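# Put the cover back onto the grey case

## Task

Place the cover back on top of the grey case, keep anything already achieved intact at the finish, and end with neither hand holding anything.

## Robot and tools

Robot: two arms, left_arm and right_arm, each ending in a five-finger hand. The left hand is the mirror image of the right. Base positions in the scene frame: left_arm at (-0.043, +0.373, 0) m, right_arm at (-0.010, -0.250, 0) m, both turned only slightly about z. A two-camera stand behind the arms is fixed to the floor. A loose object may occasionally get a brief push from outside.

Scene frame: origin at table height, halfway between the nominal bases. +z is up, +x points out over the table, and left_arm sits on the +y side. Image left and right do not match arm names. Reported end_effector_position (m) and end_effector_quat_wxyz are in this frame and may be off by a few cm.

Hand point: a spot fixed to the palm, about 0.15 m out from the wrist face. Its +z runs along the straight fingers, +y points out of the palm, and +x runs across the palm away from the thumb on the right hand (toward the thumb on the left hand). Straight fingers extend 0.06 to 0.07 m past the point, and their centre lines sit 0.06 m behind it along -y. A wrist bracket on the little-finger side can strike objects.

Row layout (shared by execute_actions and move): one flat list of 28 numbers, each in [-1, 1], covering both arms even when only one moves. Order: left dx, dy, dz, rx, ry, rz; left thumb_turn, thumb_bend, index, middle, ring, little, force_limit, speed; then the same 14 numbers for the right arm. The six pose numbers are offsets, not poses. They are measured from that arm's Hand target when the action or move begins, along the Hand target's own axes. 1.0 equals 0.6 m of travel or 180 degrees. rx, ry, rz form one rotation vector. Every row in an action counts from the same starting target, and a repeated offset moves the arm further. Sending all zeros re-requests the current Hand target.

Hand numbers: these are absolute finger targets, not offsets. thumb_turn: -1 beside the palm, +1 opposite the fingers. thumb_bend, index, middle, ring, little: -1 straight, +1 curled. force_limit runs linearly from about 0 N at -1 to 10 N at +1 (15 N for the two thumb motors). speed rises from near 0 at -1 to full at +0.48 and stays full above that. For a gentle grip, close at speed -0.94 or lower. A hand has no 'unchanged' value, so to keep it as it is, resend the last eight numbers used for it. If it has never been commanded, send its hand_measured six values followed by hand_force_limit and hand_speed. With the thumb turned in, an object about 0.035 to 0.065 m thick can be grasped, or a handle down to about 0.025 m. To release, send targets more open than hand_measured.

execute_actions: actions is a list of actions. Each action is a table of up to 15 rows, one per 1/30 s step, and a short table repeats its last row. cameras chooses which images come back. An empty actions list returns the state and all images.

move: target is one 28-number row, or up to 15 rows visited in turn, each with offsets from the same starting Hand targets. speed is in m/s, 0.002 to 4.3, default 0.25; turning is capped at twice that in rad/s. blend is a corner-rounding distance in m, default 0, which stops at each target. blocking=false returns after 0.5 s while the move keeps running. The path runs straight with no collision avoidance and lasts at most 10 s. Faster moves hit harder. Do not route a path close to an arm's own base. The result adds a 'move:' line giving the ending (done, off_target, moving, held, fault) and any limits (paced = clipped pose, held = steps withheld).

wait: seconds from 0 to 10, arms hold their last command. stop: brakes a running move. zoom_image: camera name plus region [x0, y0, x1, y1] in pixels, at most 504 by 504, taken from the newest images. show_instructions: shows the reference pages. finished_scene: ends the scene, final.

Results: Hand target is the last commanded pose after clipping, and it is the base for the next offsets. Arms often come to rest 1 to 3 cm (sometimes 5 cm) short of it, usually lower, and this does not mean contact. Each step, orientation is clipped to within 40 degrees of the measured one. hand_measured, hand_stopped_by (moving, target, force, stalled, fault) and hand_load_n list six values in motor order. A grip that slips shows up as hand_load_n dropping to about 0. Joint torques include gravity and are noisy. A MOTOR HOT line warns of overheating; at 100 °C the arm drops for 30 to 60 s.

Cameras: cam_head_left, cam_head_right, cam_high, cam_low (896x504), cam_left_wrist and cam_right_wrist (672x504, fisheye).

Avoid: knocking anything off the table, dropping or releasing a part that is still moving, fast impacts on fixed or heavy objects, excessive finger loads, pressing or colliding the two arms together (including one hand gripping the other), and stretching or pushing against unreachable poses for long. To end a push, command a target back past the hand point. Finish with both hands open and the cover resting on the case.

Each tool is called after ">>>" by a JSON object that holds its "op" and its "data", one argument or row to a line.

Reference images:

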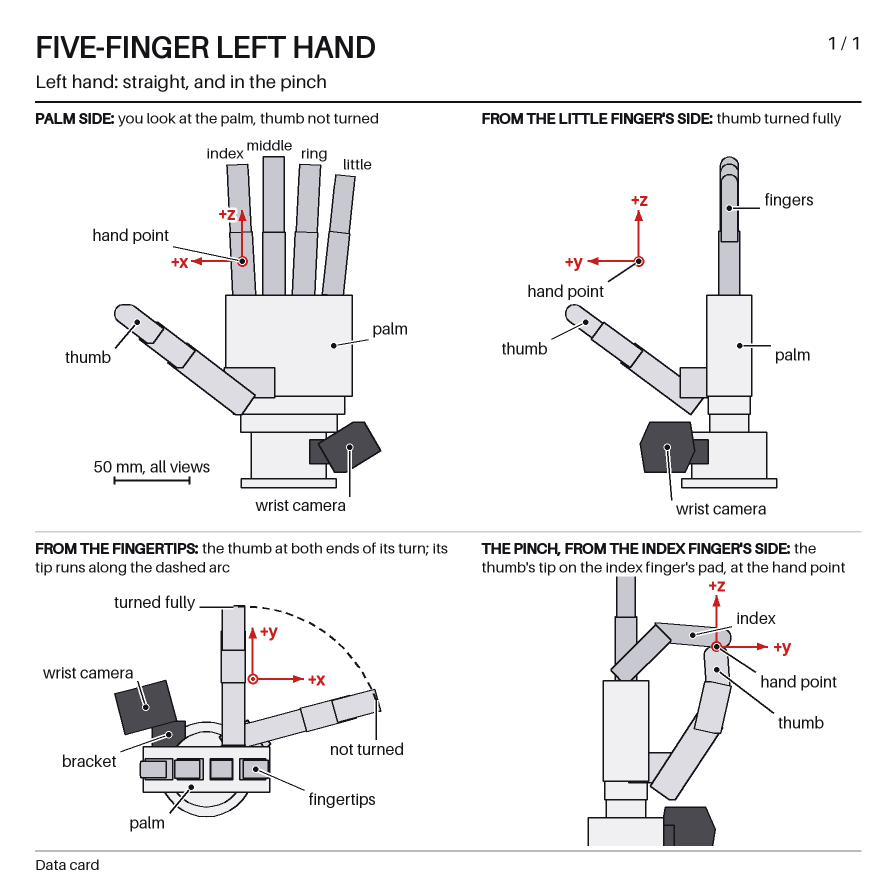

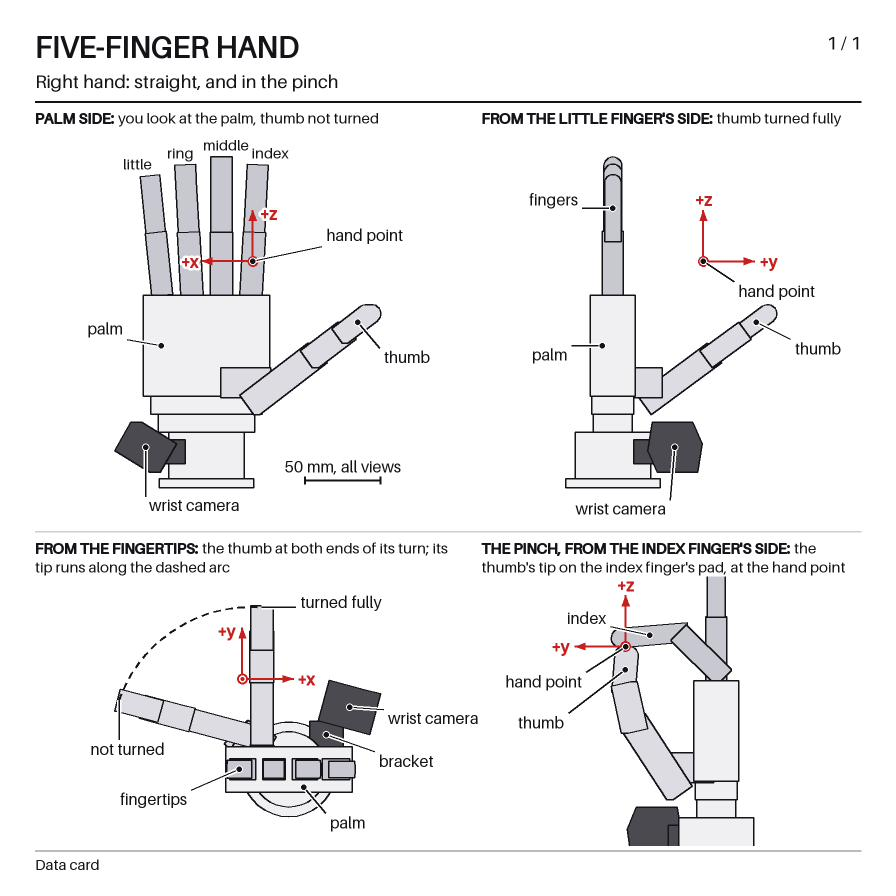

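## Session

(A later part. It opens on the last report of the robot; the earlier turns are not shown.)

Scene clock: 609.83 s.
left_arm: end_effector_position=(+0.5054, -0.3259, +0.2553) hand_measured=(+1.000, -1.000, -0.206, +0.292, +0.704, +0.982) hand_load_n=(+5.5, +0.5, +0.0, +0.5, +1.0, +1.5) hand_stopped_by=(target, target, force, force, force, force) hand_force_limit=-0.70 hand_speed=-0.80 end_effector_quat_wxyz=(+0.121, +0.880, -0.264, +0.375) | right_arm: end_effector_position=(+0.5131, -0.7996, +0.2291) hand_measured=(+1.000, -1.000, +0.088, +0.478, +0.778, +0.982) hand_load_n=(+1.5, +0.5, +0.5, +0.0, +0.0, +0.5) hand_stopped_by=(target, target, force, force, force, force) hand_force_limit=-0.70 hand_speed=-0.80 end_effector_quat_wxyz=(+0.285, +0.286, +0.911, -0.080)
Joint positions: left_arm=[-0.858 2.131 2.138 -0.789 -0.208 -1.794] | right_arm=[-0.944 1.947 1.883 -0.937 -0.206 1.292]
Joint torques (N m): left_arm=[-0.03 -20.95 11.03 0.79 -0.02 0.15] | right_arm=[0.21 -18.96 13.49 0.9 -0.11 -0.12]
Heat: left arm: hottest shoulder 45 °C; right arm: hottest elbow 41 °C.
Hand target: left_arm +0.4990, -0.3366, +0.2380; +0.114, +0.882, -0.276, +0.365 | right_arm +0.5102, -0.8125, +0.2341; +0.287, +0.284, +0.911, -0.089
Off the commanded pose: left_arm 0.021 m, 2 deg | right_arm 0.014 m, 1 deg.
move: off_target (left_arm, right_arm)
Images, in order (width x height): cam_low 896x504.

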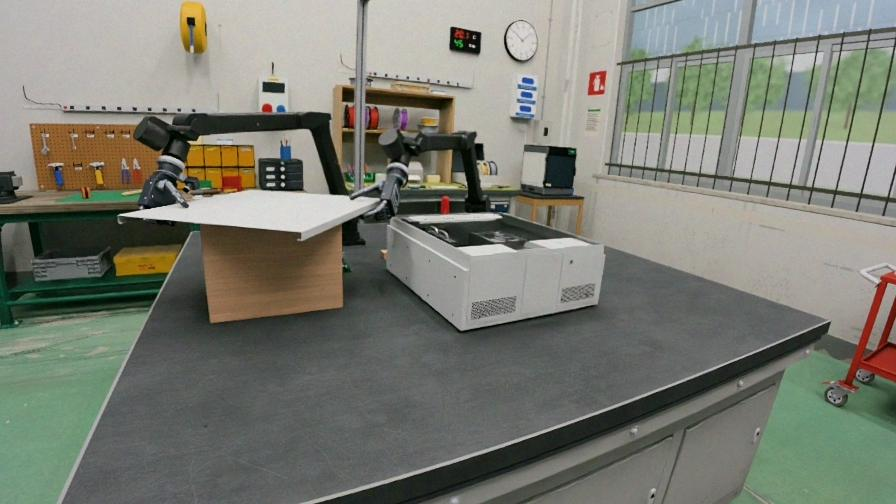

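>>> {"op": "move", "data": {
  "target": [0.1075,-0.0042,-0.1095,0,0,0,1,-1,0.4,0.5,0.95,1,-0.7,-0.8,-0.0507,0.037,-0.0865,0,0,0,1,-1,0.4,0.5,0.95,1,-0.7,-0.8],
  "speed": 0.05,
  "cameras": ["all"]
}}

Scene clock: 667.00 s.
left_arm: end_effector_position=(+0.4919, -0.3196, +0.2663) hand_measured=(+1.000, -1.000, -0.206, +0.292, +0.704, +0.982) hand_load_n=(+0.0, +0.0, +0.5, +1.0, +0.0, +1.0) hand_stopped_by=(target, target, force, force, force, force) hand_force_limit=-0.70 hand_speed=-0.80 end_effector_quat_wxyz=(+0.087, +0.898, -0.283, +0.325) | right_arm: end_effector_position=(+0.5015, -0.7850, +0.2269) hand_measured=(+1.000, -1.000, +0.088, +0.478, +0.778, +0.982) hand_load_n=(+0.0, +0.0, +0.5, +0.0, +1.5, +0.5) hand_stopped_by=(target, target, force, force, force, force) hand_force_limit=-0.70 hand_speed=-0.80 end_effector_quat_wxyz=(+0.243, +0.295, +0.922, -0.062)
Joint positions: left_arm=[-0.865 2.182 2.327 -1.058 -0.208 -1.79] | right_arm=[-0.939 1.946 1.914 -1.063 -0.183 1.292]
Joint torques (N m): left_arm=[0.85 -24.7 16.61 1.43 0.06 0.11] | right_arm=[2.78 -23.24 17.47 0.73 -0.3 0.19]
Heat: left arm: hottest shoulder 45 °C; right arm: hottest elbow 44 °C.
Hand target: left_arm +0.4996, -0.3340, +0.3303; +0.114, +0.882, -0.276, +0.365 | right_arm +0.5187, -0.7916, +0.2941; +0.287, +0.284, +0.911, -0.089
Off the commanded pose: left_arm 0.066 m, 6 deg | right_arm 0.070 m, 6 deg.
move: off_target (left_arm, right_arm)

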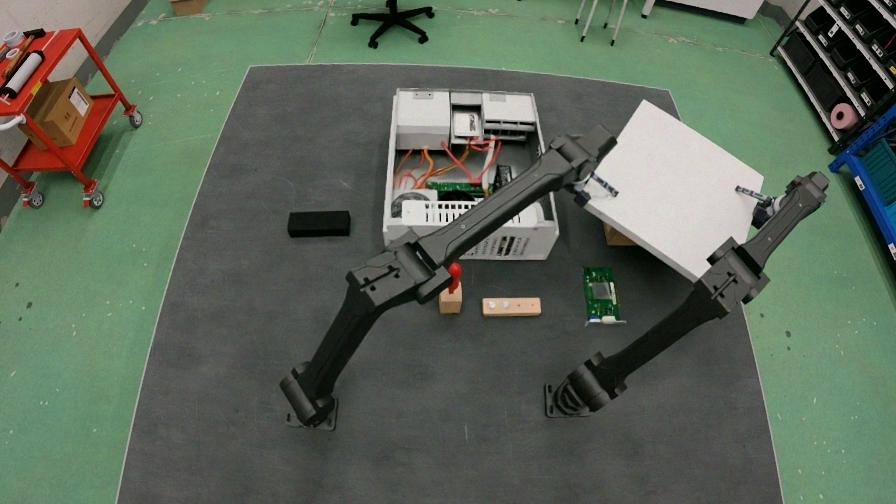

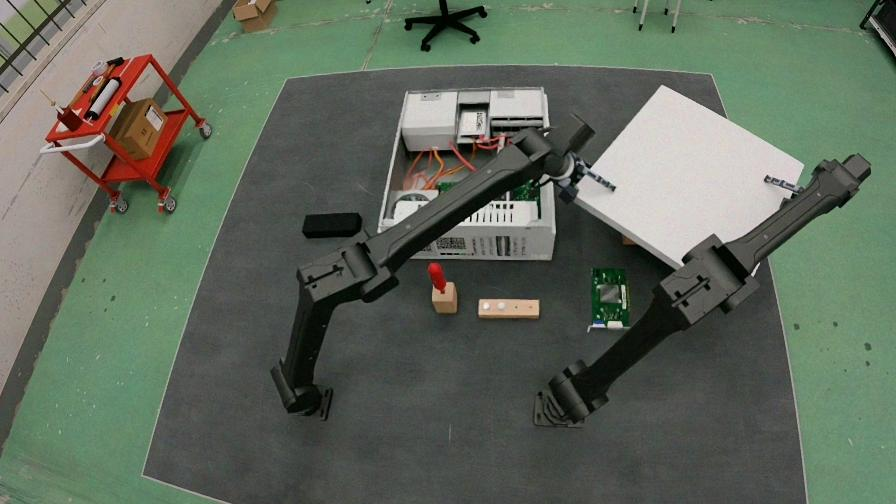

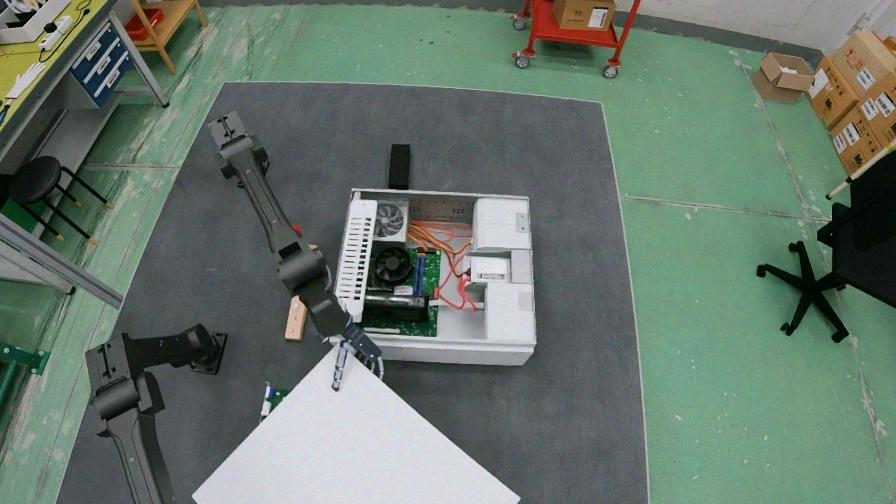

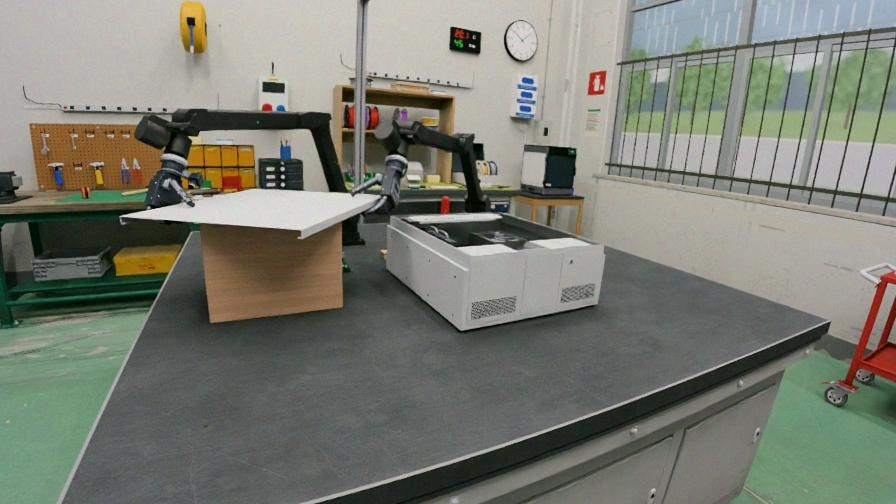

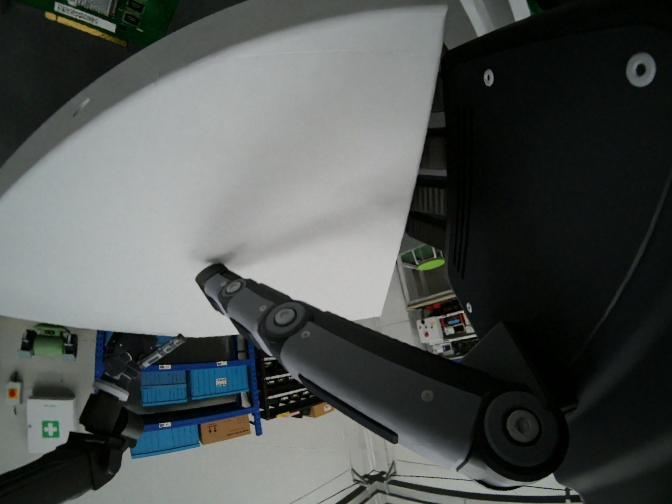

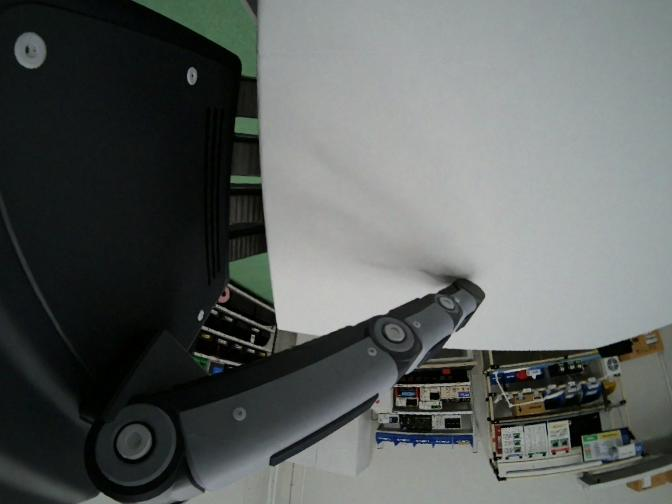

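>>> {"op": "move", "data": {
  "target": [0.0471,0,-0.0471,0,0,0,1,-1,0.4,0.5,0.95,1,-0.7,-0.8,-0.0382,0,-0.0546,0,0,0,1,-1,0.4,0.5,0.95,1,-0.7,-0.8],
  "speed": 0.04,
  "cameras": ["cam_low","cam_left_wrist","cam_right_wrist"]
}}

Scene clock: 680.23 s.
left_arm: end_effector_position=(+0.4954, -0.3228, +0.3055) hand_measured=(+1.000, -1.000, -0.206, +0.292, +0.704, +0.982) hand_load_n=(+0.5, +0.0, +2.0, +1.0, +0.0, +0.0) hand_stopped_by=(target, target, force, force, force, force) hand_force_limit=-0.70 hand_speed=-0.80 end_effector_quat_wxyz=(+0.085, +0.899, -0.283, +0.323) | right_arm: end_effector_position=(+0.5014, -0.7874, +0.2718) hand_measured=(+1.000, -1.000, +0.088, +0.478, +0.778, +0.982) hand_load_n=(+0.0, +0.0, +0.0, +0.5, +2.5, +0.0) hand_stopped_by=(target, target, force, force, force, force) hand_force_limit=-0.70 hand_speed=-0.80 end_effector_quat_wxyz=(+0.244, +0.295, +0.921, -0.067)
Joint positions: left_arm=[-0.865 2.261 2.577 -1.235 -0.21 -1.789] | right_arm=[-0.939 1.95 2.037 -1.174 -0.175 1.292]
Joint torques (N m): left_arm=[0.56 -25.23 16.46 1.65 0.15 0.12] | right_arm=[2.55 -21.83 18.32 0.75 -0.55 0.17]
Heat: left arm: hottest elbow 49 °C; right arm: hottest elbow 48 °C.
Hand target: left_arm +0.4996, -0.3341, +0.3701; +0.114, +0.882, -0.276, +0.365 | right_arm +0.5187, -0.7916, +0.3344; +0.287, +0.284, +0.910, -0.090
Off the commanded pose: left_arm 0.066 m, 6 deg | right_arm 0.065 m, 6 deg.
move: off_target (left_arm, right_arm)
Images, in order (width x height): cam_low 896x504, cam_left_wrist 672x504, cam_right_wrist 672x504.

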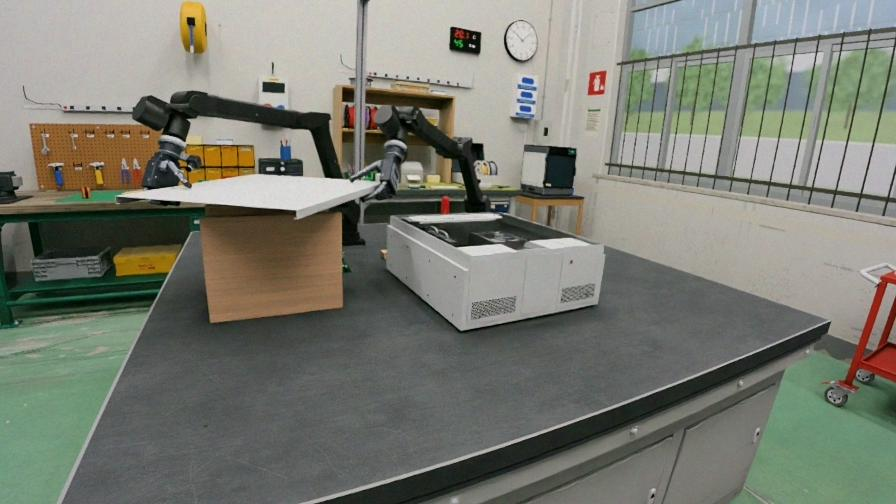

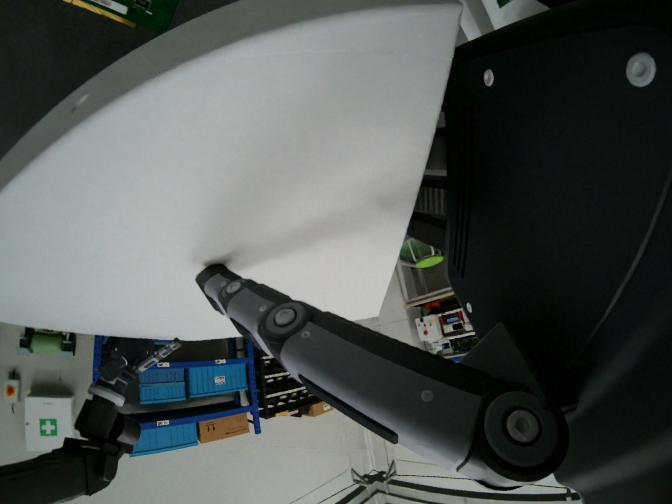

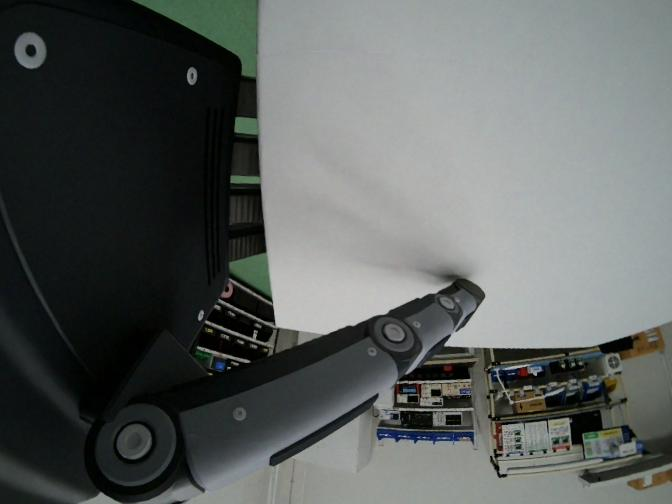

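>>> {"op": "move", "data": {
  "target": [
    [-0.0463,0.0688,-0.164,0.0678,0,-0.0678,1,-1,0.4,0.5,0.95,1,-0.7,-0.8,-0.0282,0.0948,-0.0212,-0.055,0,-0.0785,1,-1,0.4,0.5,0.95,1,-0.7,-0.8],
    [-0.1447,-0.0265,-0.286,0.1355,0,-0.1355,1,-1,0.4,0.5,0.95,1,-0.7,-0.8,0.0043,0.3938,-0.0643,-0.11,0,-0.157,1,-1,0.4,0.5,0.95,1,-0.7,-0.8]
  ],
  "speed": 0.08,
  "blend": 0.02,
  "cameras": ["all"]
}}

Scene clock: 779.50 s.
left_arm: end_effector_position=(+0.3779, -0.2082, +0.3854) hand_measured=(+1.000, -1.000, -0.206, +0.292, +0.704, +0.982) hand_load_n=(+19.0, +1.5, +6.5, +0.0, +2.5, +1.5) hand_stopped_by=(target, target, force, force, force, force) hand_force_limit=-0.70 hand_speed=-0.80 end_effector_quat_wxyz=(-0.006, +0.908, -0.158, +0.389) | right_arm: end_effector_position=(+0.6290, -0.5940, +0.3089) hand_measured=(+1.000, -1.000, +0.088, +0.478, +0.776, +0.982) hand_load_n=(+4.5, +2.5, +1.5, +1.5, +7.0, +4.5) hand_stopped_by=(target, target, force, force, force, force) hand_force_limit=-0.70 hand_speed=-0.80 end_effector_quat_wxyz=(+0.263, +0.038, +0.963, +0.039)
Joint positions: left_arm=[-1.018 1.742 1.947 -1.206 -0.594 -2.099] | right_arm=[-0.674 2.043 2.269 -1.397 -0.372 1.048]
Joint torques (N m): left_arm=[-1.55 -21.19 9.63 2.63 -0.87 0.04] | right_arm=[1.96 -24.82 14.48 1.02 0.2 -0.42]
Heat: left arm: hottest elbow 57 °C; right arm: hottest elbow 69 °C.
Hand target: left_arm +0.3585, -0.2169, +0.4301; +0.001, +0.924, -0.002, +0.383 | right_arm +0.6331, -0.5832, +0.3644; +0.301, +0.001, +0.954, +0.000
Off the commanded pose: left_arm 0.049 m, 18 deg | right_arm 0.057 m, 8 deg.
joint sent to its limit (left arm) — joint 6 (wrist roll), lower limit. The joint targets are off in orientation, not in position.
move: off_target (left_arm, right_arm)

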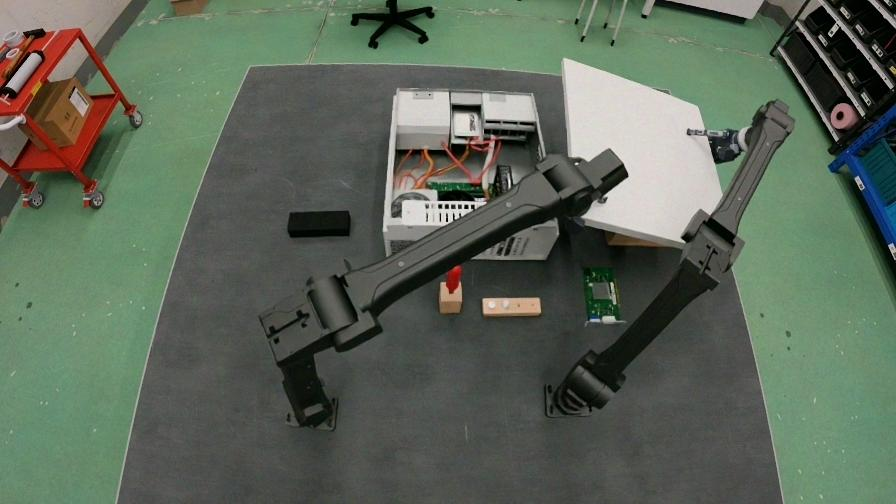

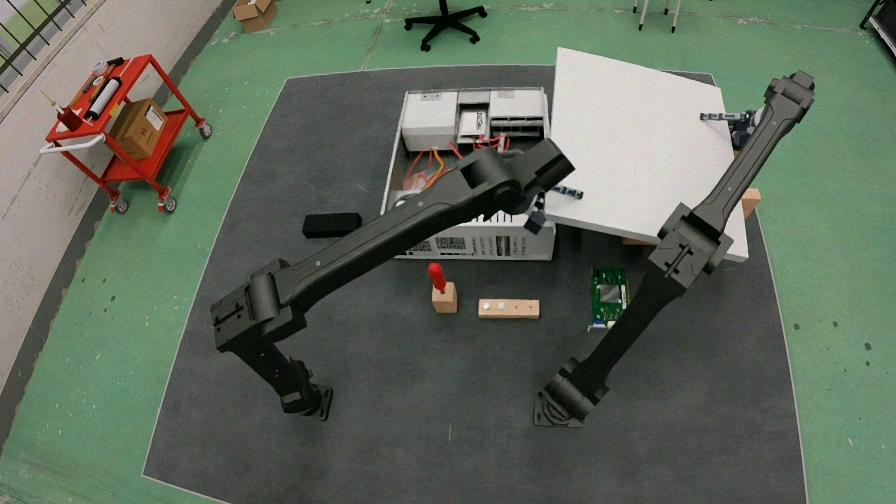

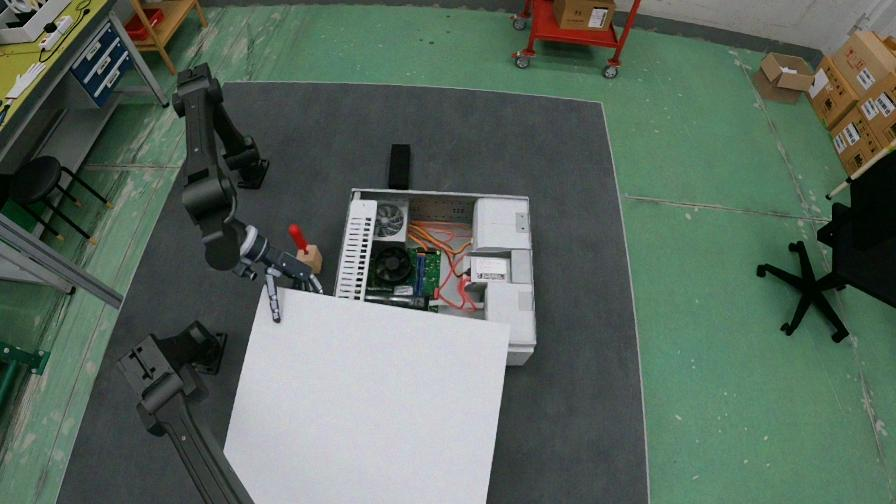

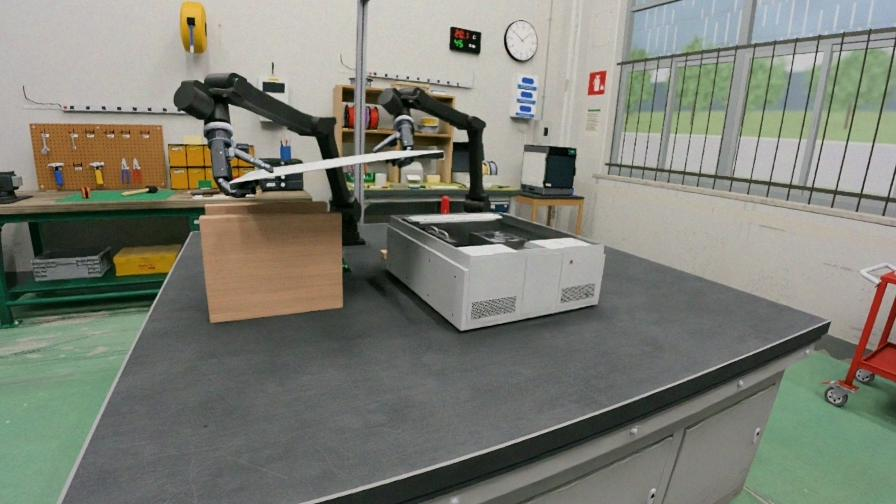

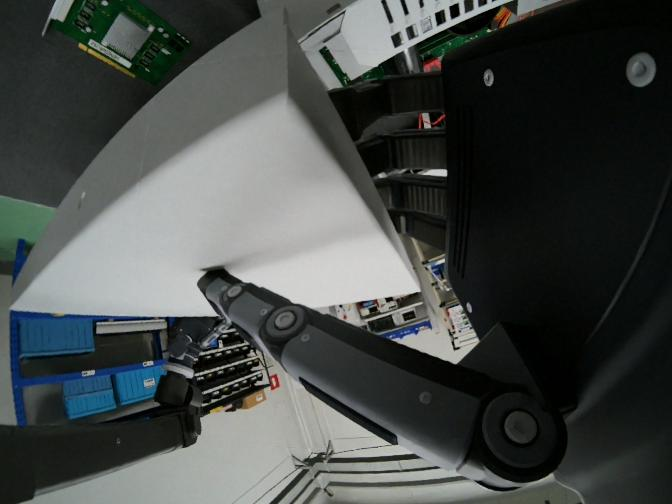

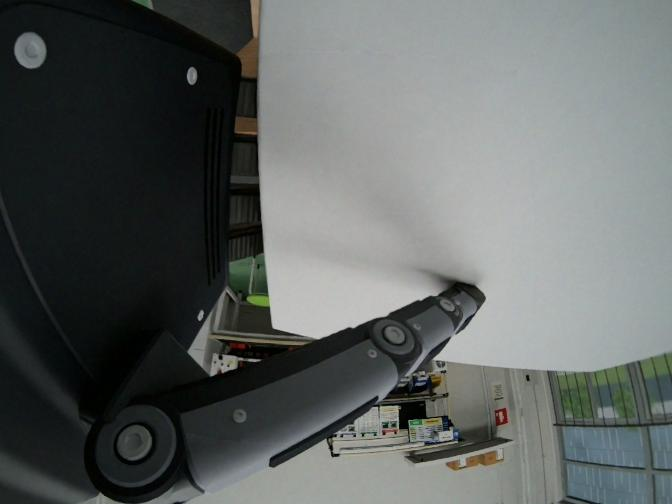

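>>> {"op": "move", "data": {
  "target": [0.1415,-0.65,0.1415,0,0,0,1,-1,0.4,0.5,0.95,1,-0.7,-0.8,-0.1543,0.65,0.1285,0,0,0,1,-1,0.4,0.5,0.95,1,-0.7,-0.8],
  "speed": 0.13,
  "cameras": ["all"]
}}

Scene clock: 793.93 s.
left_arm: end_effector_position=(+0.4790, +0.1741, +0.3777) hand_measured=(+1.000, -1.000, -0.206, +0.292, +0.704, +0.982) hand_load_n=(+1.0, +0.0, +5.0, +0.5, +0.0, +0.0) hand_stopped_by=(target, target, force, force, force, force) hand_force_limit=-0.70 hand_speed=-0.80 end_effector_quat_wxyz=(-0.022, +0.945, -0.008, +0.326) | right_arm: end_effector_position=(+0.7342, -0.2011, +0.3000) hand_measured=(+1.000, -1.000, +0.088, +0.478, +0.778, +0.982) hand_load_n=(+10.5, +3.0, +8.0, +0.0, +0.0, +0.0) hand_stopped_by=(target, target, force, force, force, force) hand_force_limit=-0.70 hand_speed=-0.80 end_effector_quat_wxyz=(+0.242, +0.029, +0.970, +0.014)
Joint positions: left_arm=[-0.33 1.297 1.458 -1.11 -0.257 -1.835] | right_arm=[-0.014 1.904 2.045 -1.222 -0.022 1.619]
Joint torques (N m): left_arm=[0.79 -13.92 10.92 3.37 0.23 0.1] | right_arm=[2.32 -20.07 17.74 2.25 0.74 -0.5]
Heat: left arm: hottest elbow 53 °C; right arm: hottest elbow 63 °C.
Hand target: left_arm +0.4801, +0.1726, +0.4300; +0.001, +0.924, -0.002, +0.383 | right_arm +0.7541, -0.1935, +0.3545; +0.301, +0.001, +0.954, +0.000
Off the commanded pose: left_arm 0.052 m, 7 deg | right_arm 0.058 m, 8 deg.
move: off_target (left_arm, right_arm)

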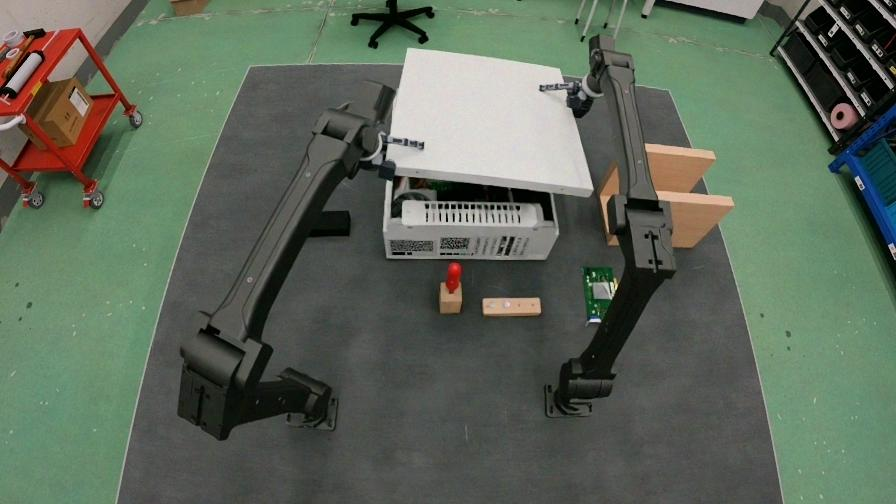

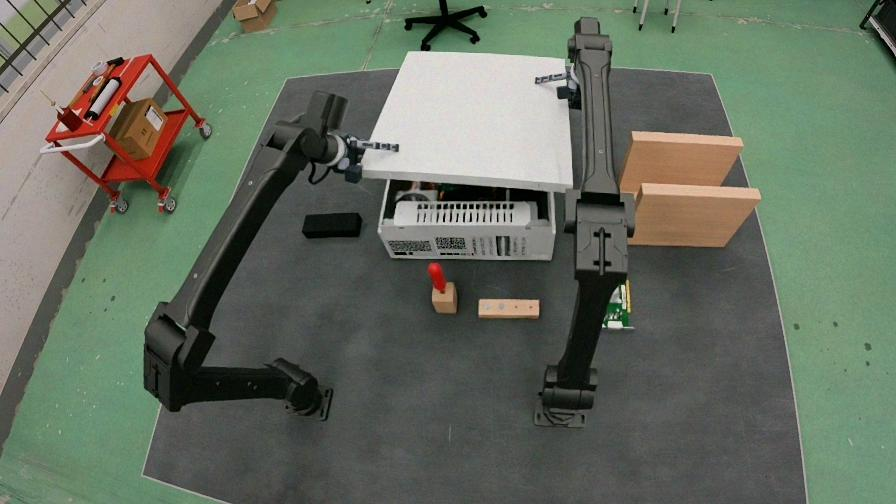

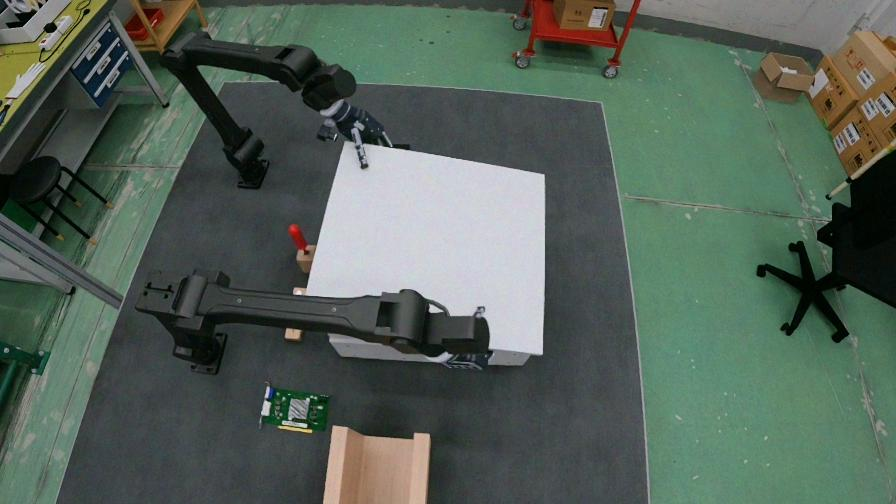

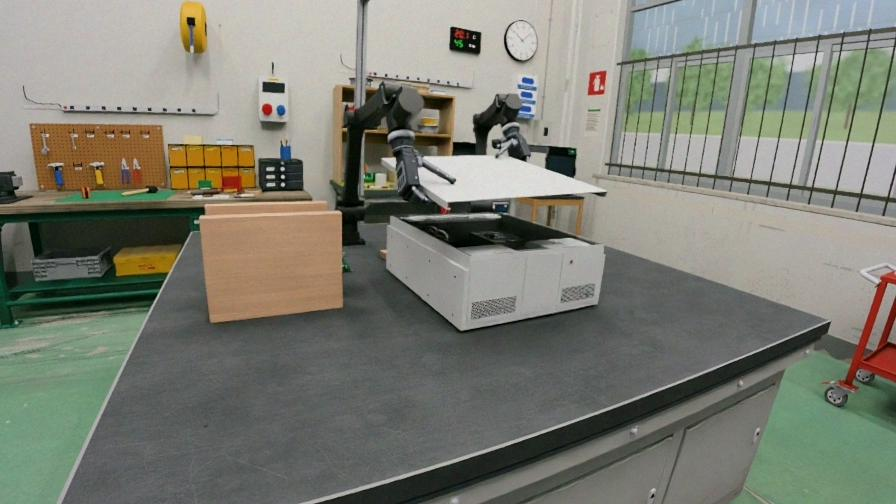

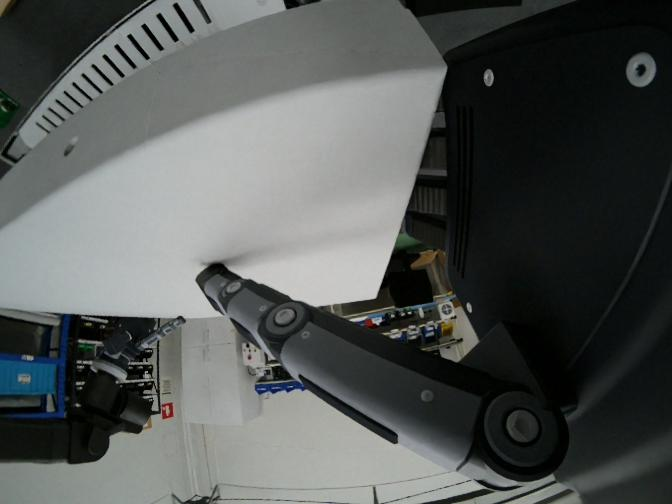

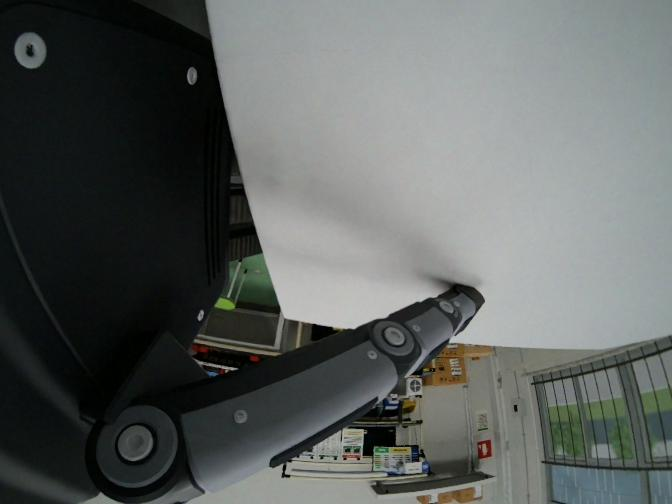

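>>> {"op": "move", "data": {
  "target": [-0.095,-0.0475,0.1173,0.0118,0.0444,-0.0118,1,-1,0.4,0.5,0.95,1,-0.7,-0.8,-0.0218,0.0708,0.056,-0.0096,-0.0444,-0.0137,1,-1,0.4,0.5,0.95,1,-0.7,-0.8],
  "speed": 0.08,
  "cameras": ["all"]
}}

Scene clock: 853.20 s.
left_arm: end_effector_position=(+0.4889, +0.1981, +0.3072) hand_measured=(+1.000, -1.000, -0.206, +0.292, +0.704, +0.982) hand_load_n=(+4.0, +0.0, +3.5, +0.0, +0.0, +5.5) hand_stopped_by=(target, target, force, force, force, force) hand_force_limit=-0.70 hand_speed=-0.80 end_effector_quat_wxyz=(-0.015, +0.912, +0.025, +0.410) | right_arm: end_effector_position=(+0.7778, -0.1571, +0.3047) hand_measured=(+1.000, -1.000, +0.088, +0.478, +0.778, +0.982) hand_load_n=(+4.0, +1.5, +4.0, +0.0, +0.0, +0.0) hand_stopped_by=(target, target, force, force, force, force) hand_force_limit=-0.70 hand_speed=-0.80 end_effector_quat_wxyz=(+0.328, -0.010, +0.944, +0.013)
Joint positions: left_arm=[-0.295 1.209 1.094 -0.651 -0.291 -1.832] | right_arm=[0.046 1.932 2.022 -0.991 -0.005 1.595]
Joint torques (N m): left_arm=[1.85 -11.4 9.89 3 -0.08 0.34] | right_arm=[2.26 -21.95 11.36 3.38 0.21 -0.19]
Heat: left arm: hottest elbow 50 °C; right arm: hottest elbow 61 °C.
Hand target: left_arm +0.4896, +0.2011, +0.3400; -0.009, +0.895, +0.022, +0.446 | right_arm +0.7841, -0.1512, +0.3346; +0.366, -0.024, +0.930, +0.008
Off the commanded pose: left_arm 0.033 m, 5 deg | right_arm 0.031 m, 5 deg.
move: off_target (left_arm, right_arm)

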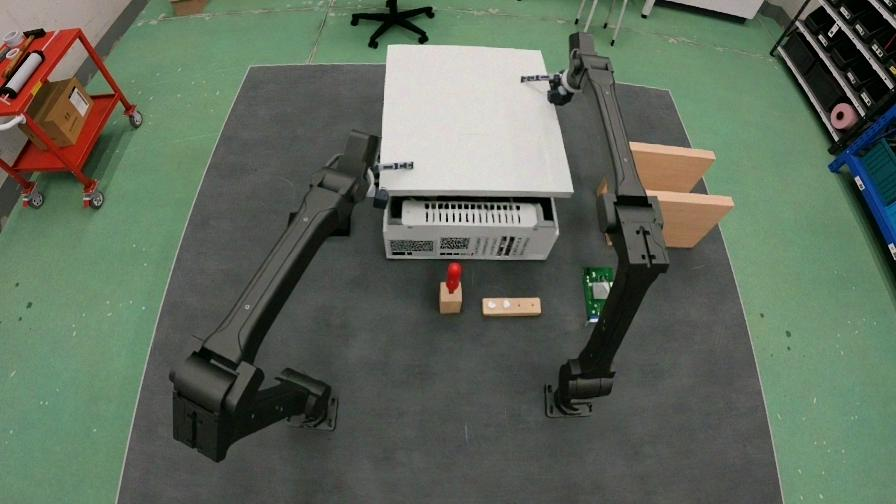

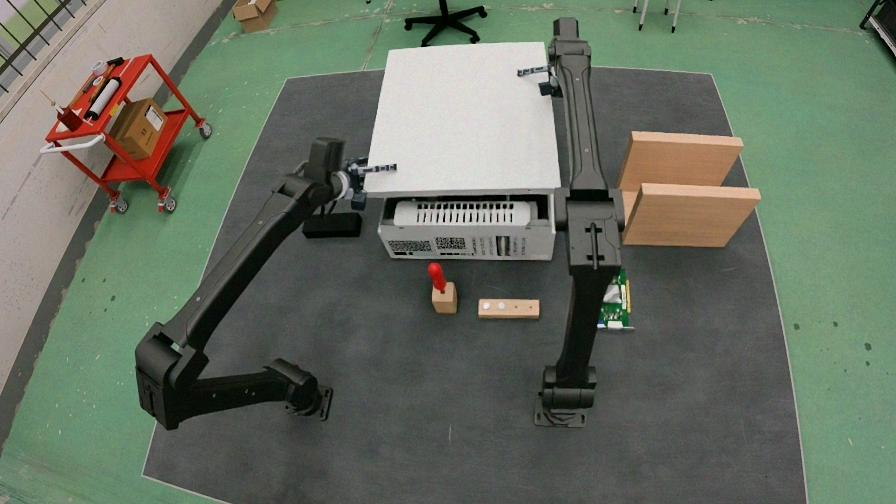

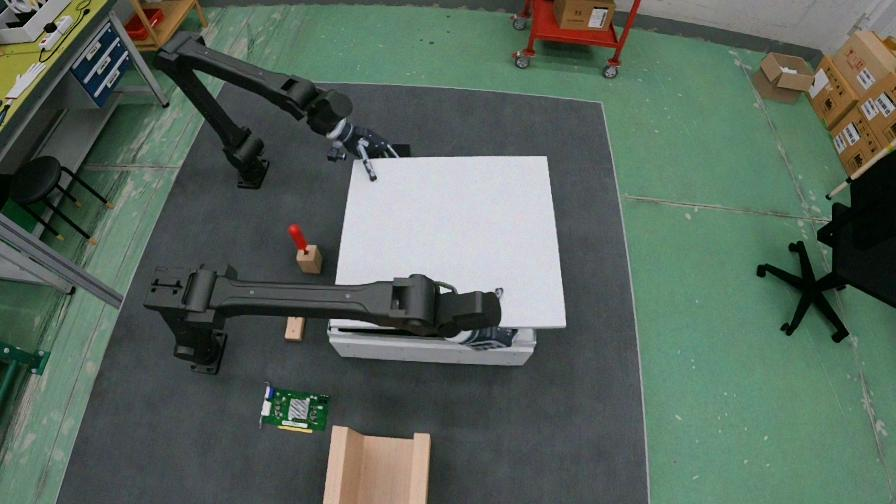

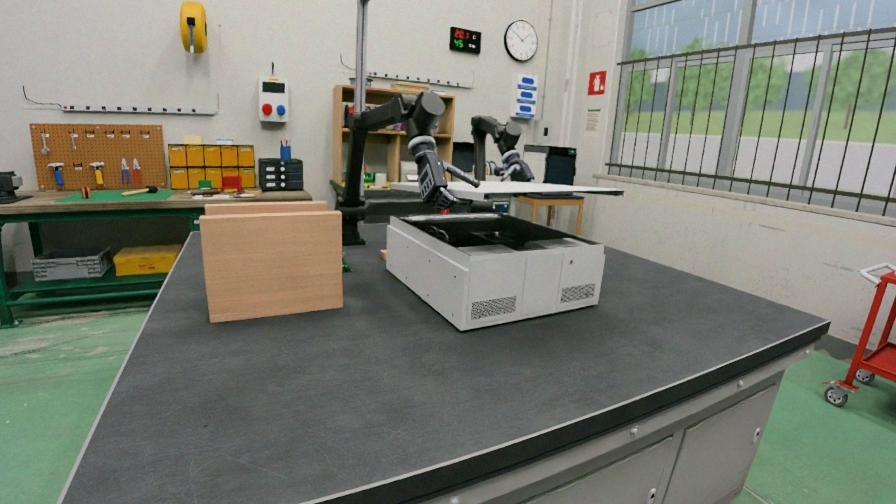

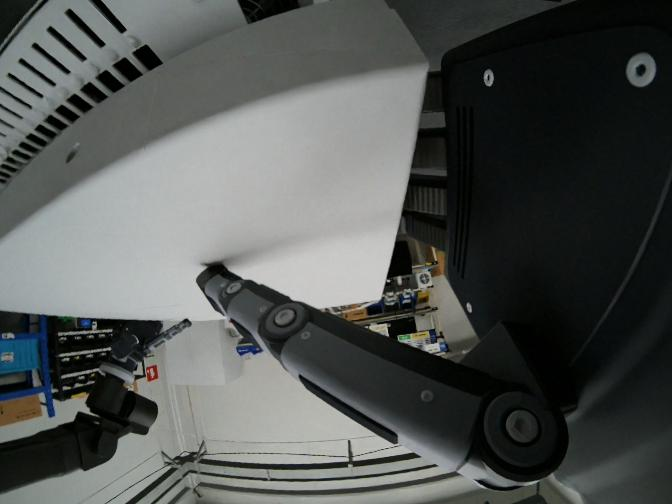

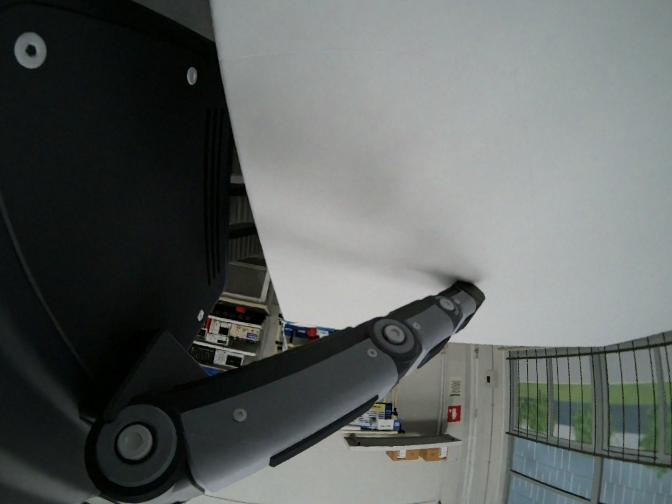

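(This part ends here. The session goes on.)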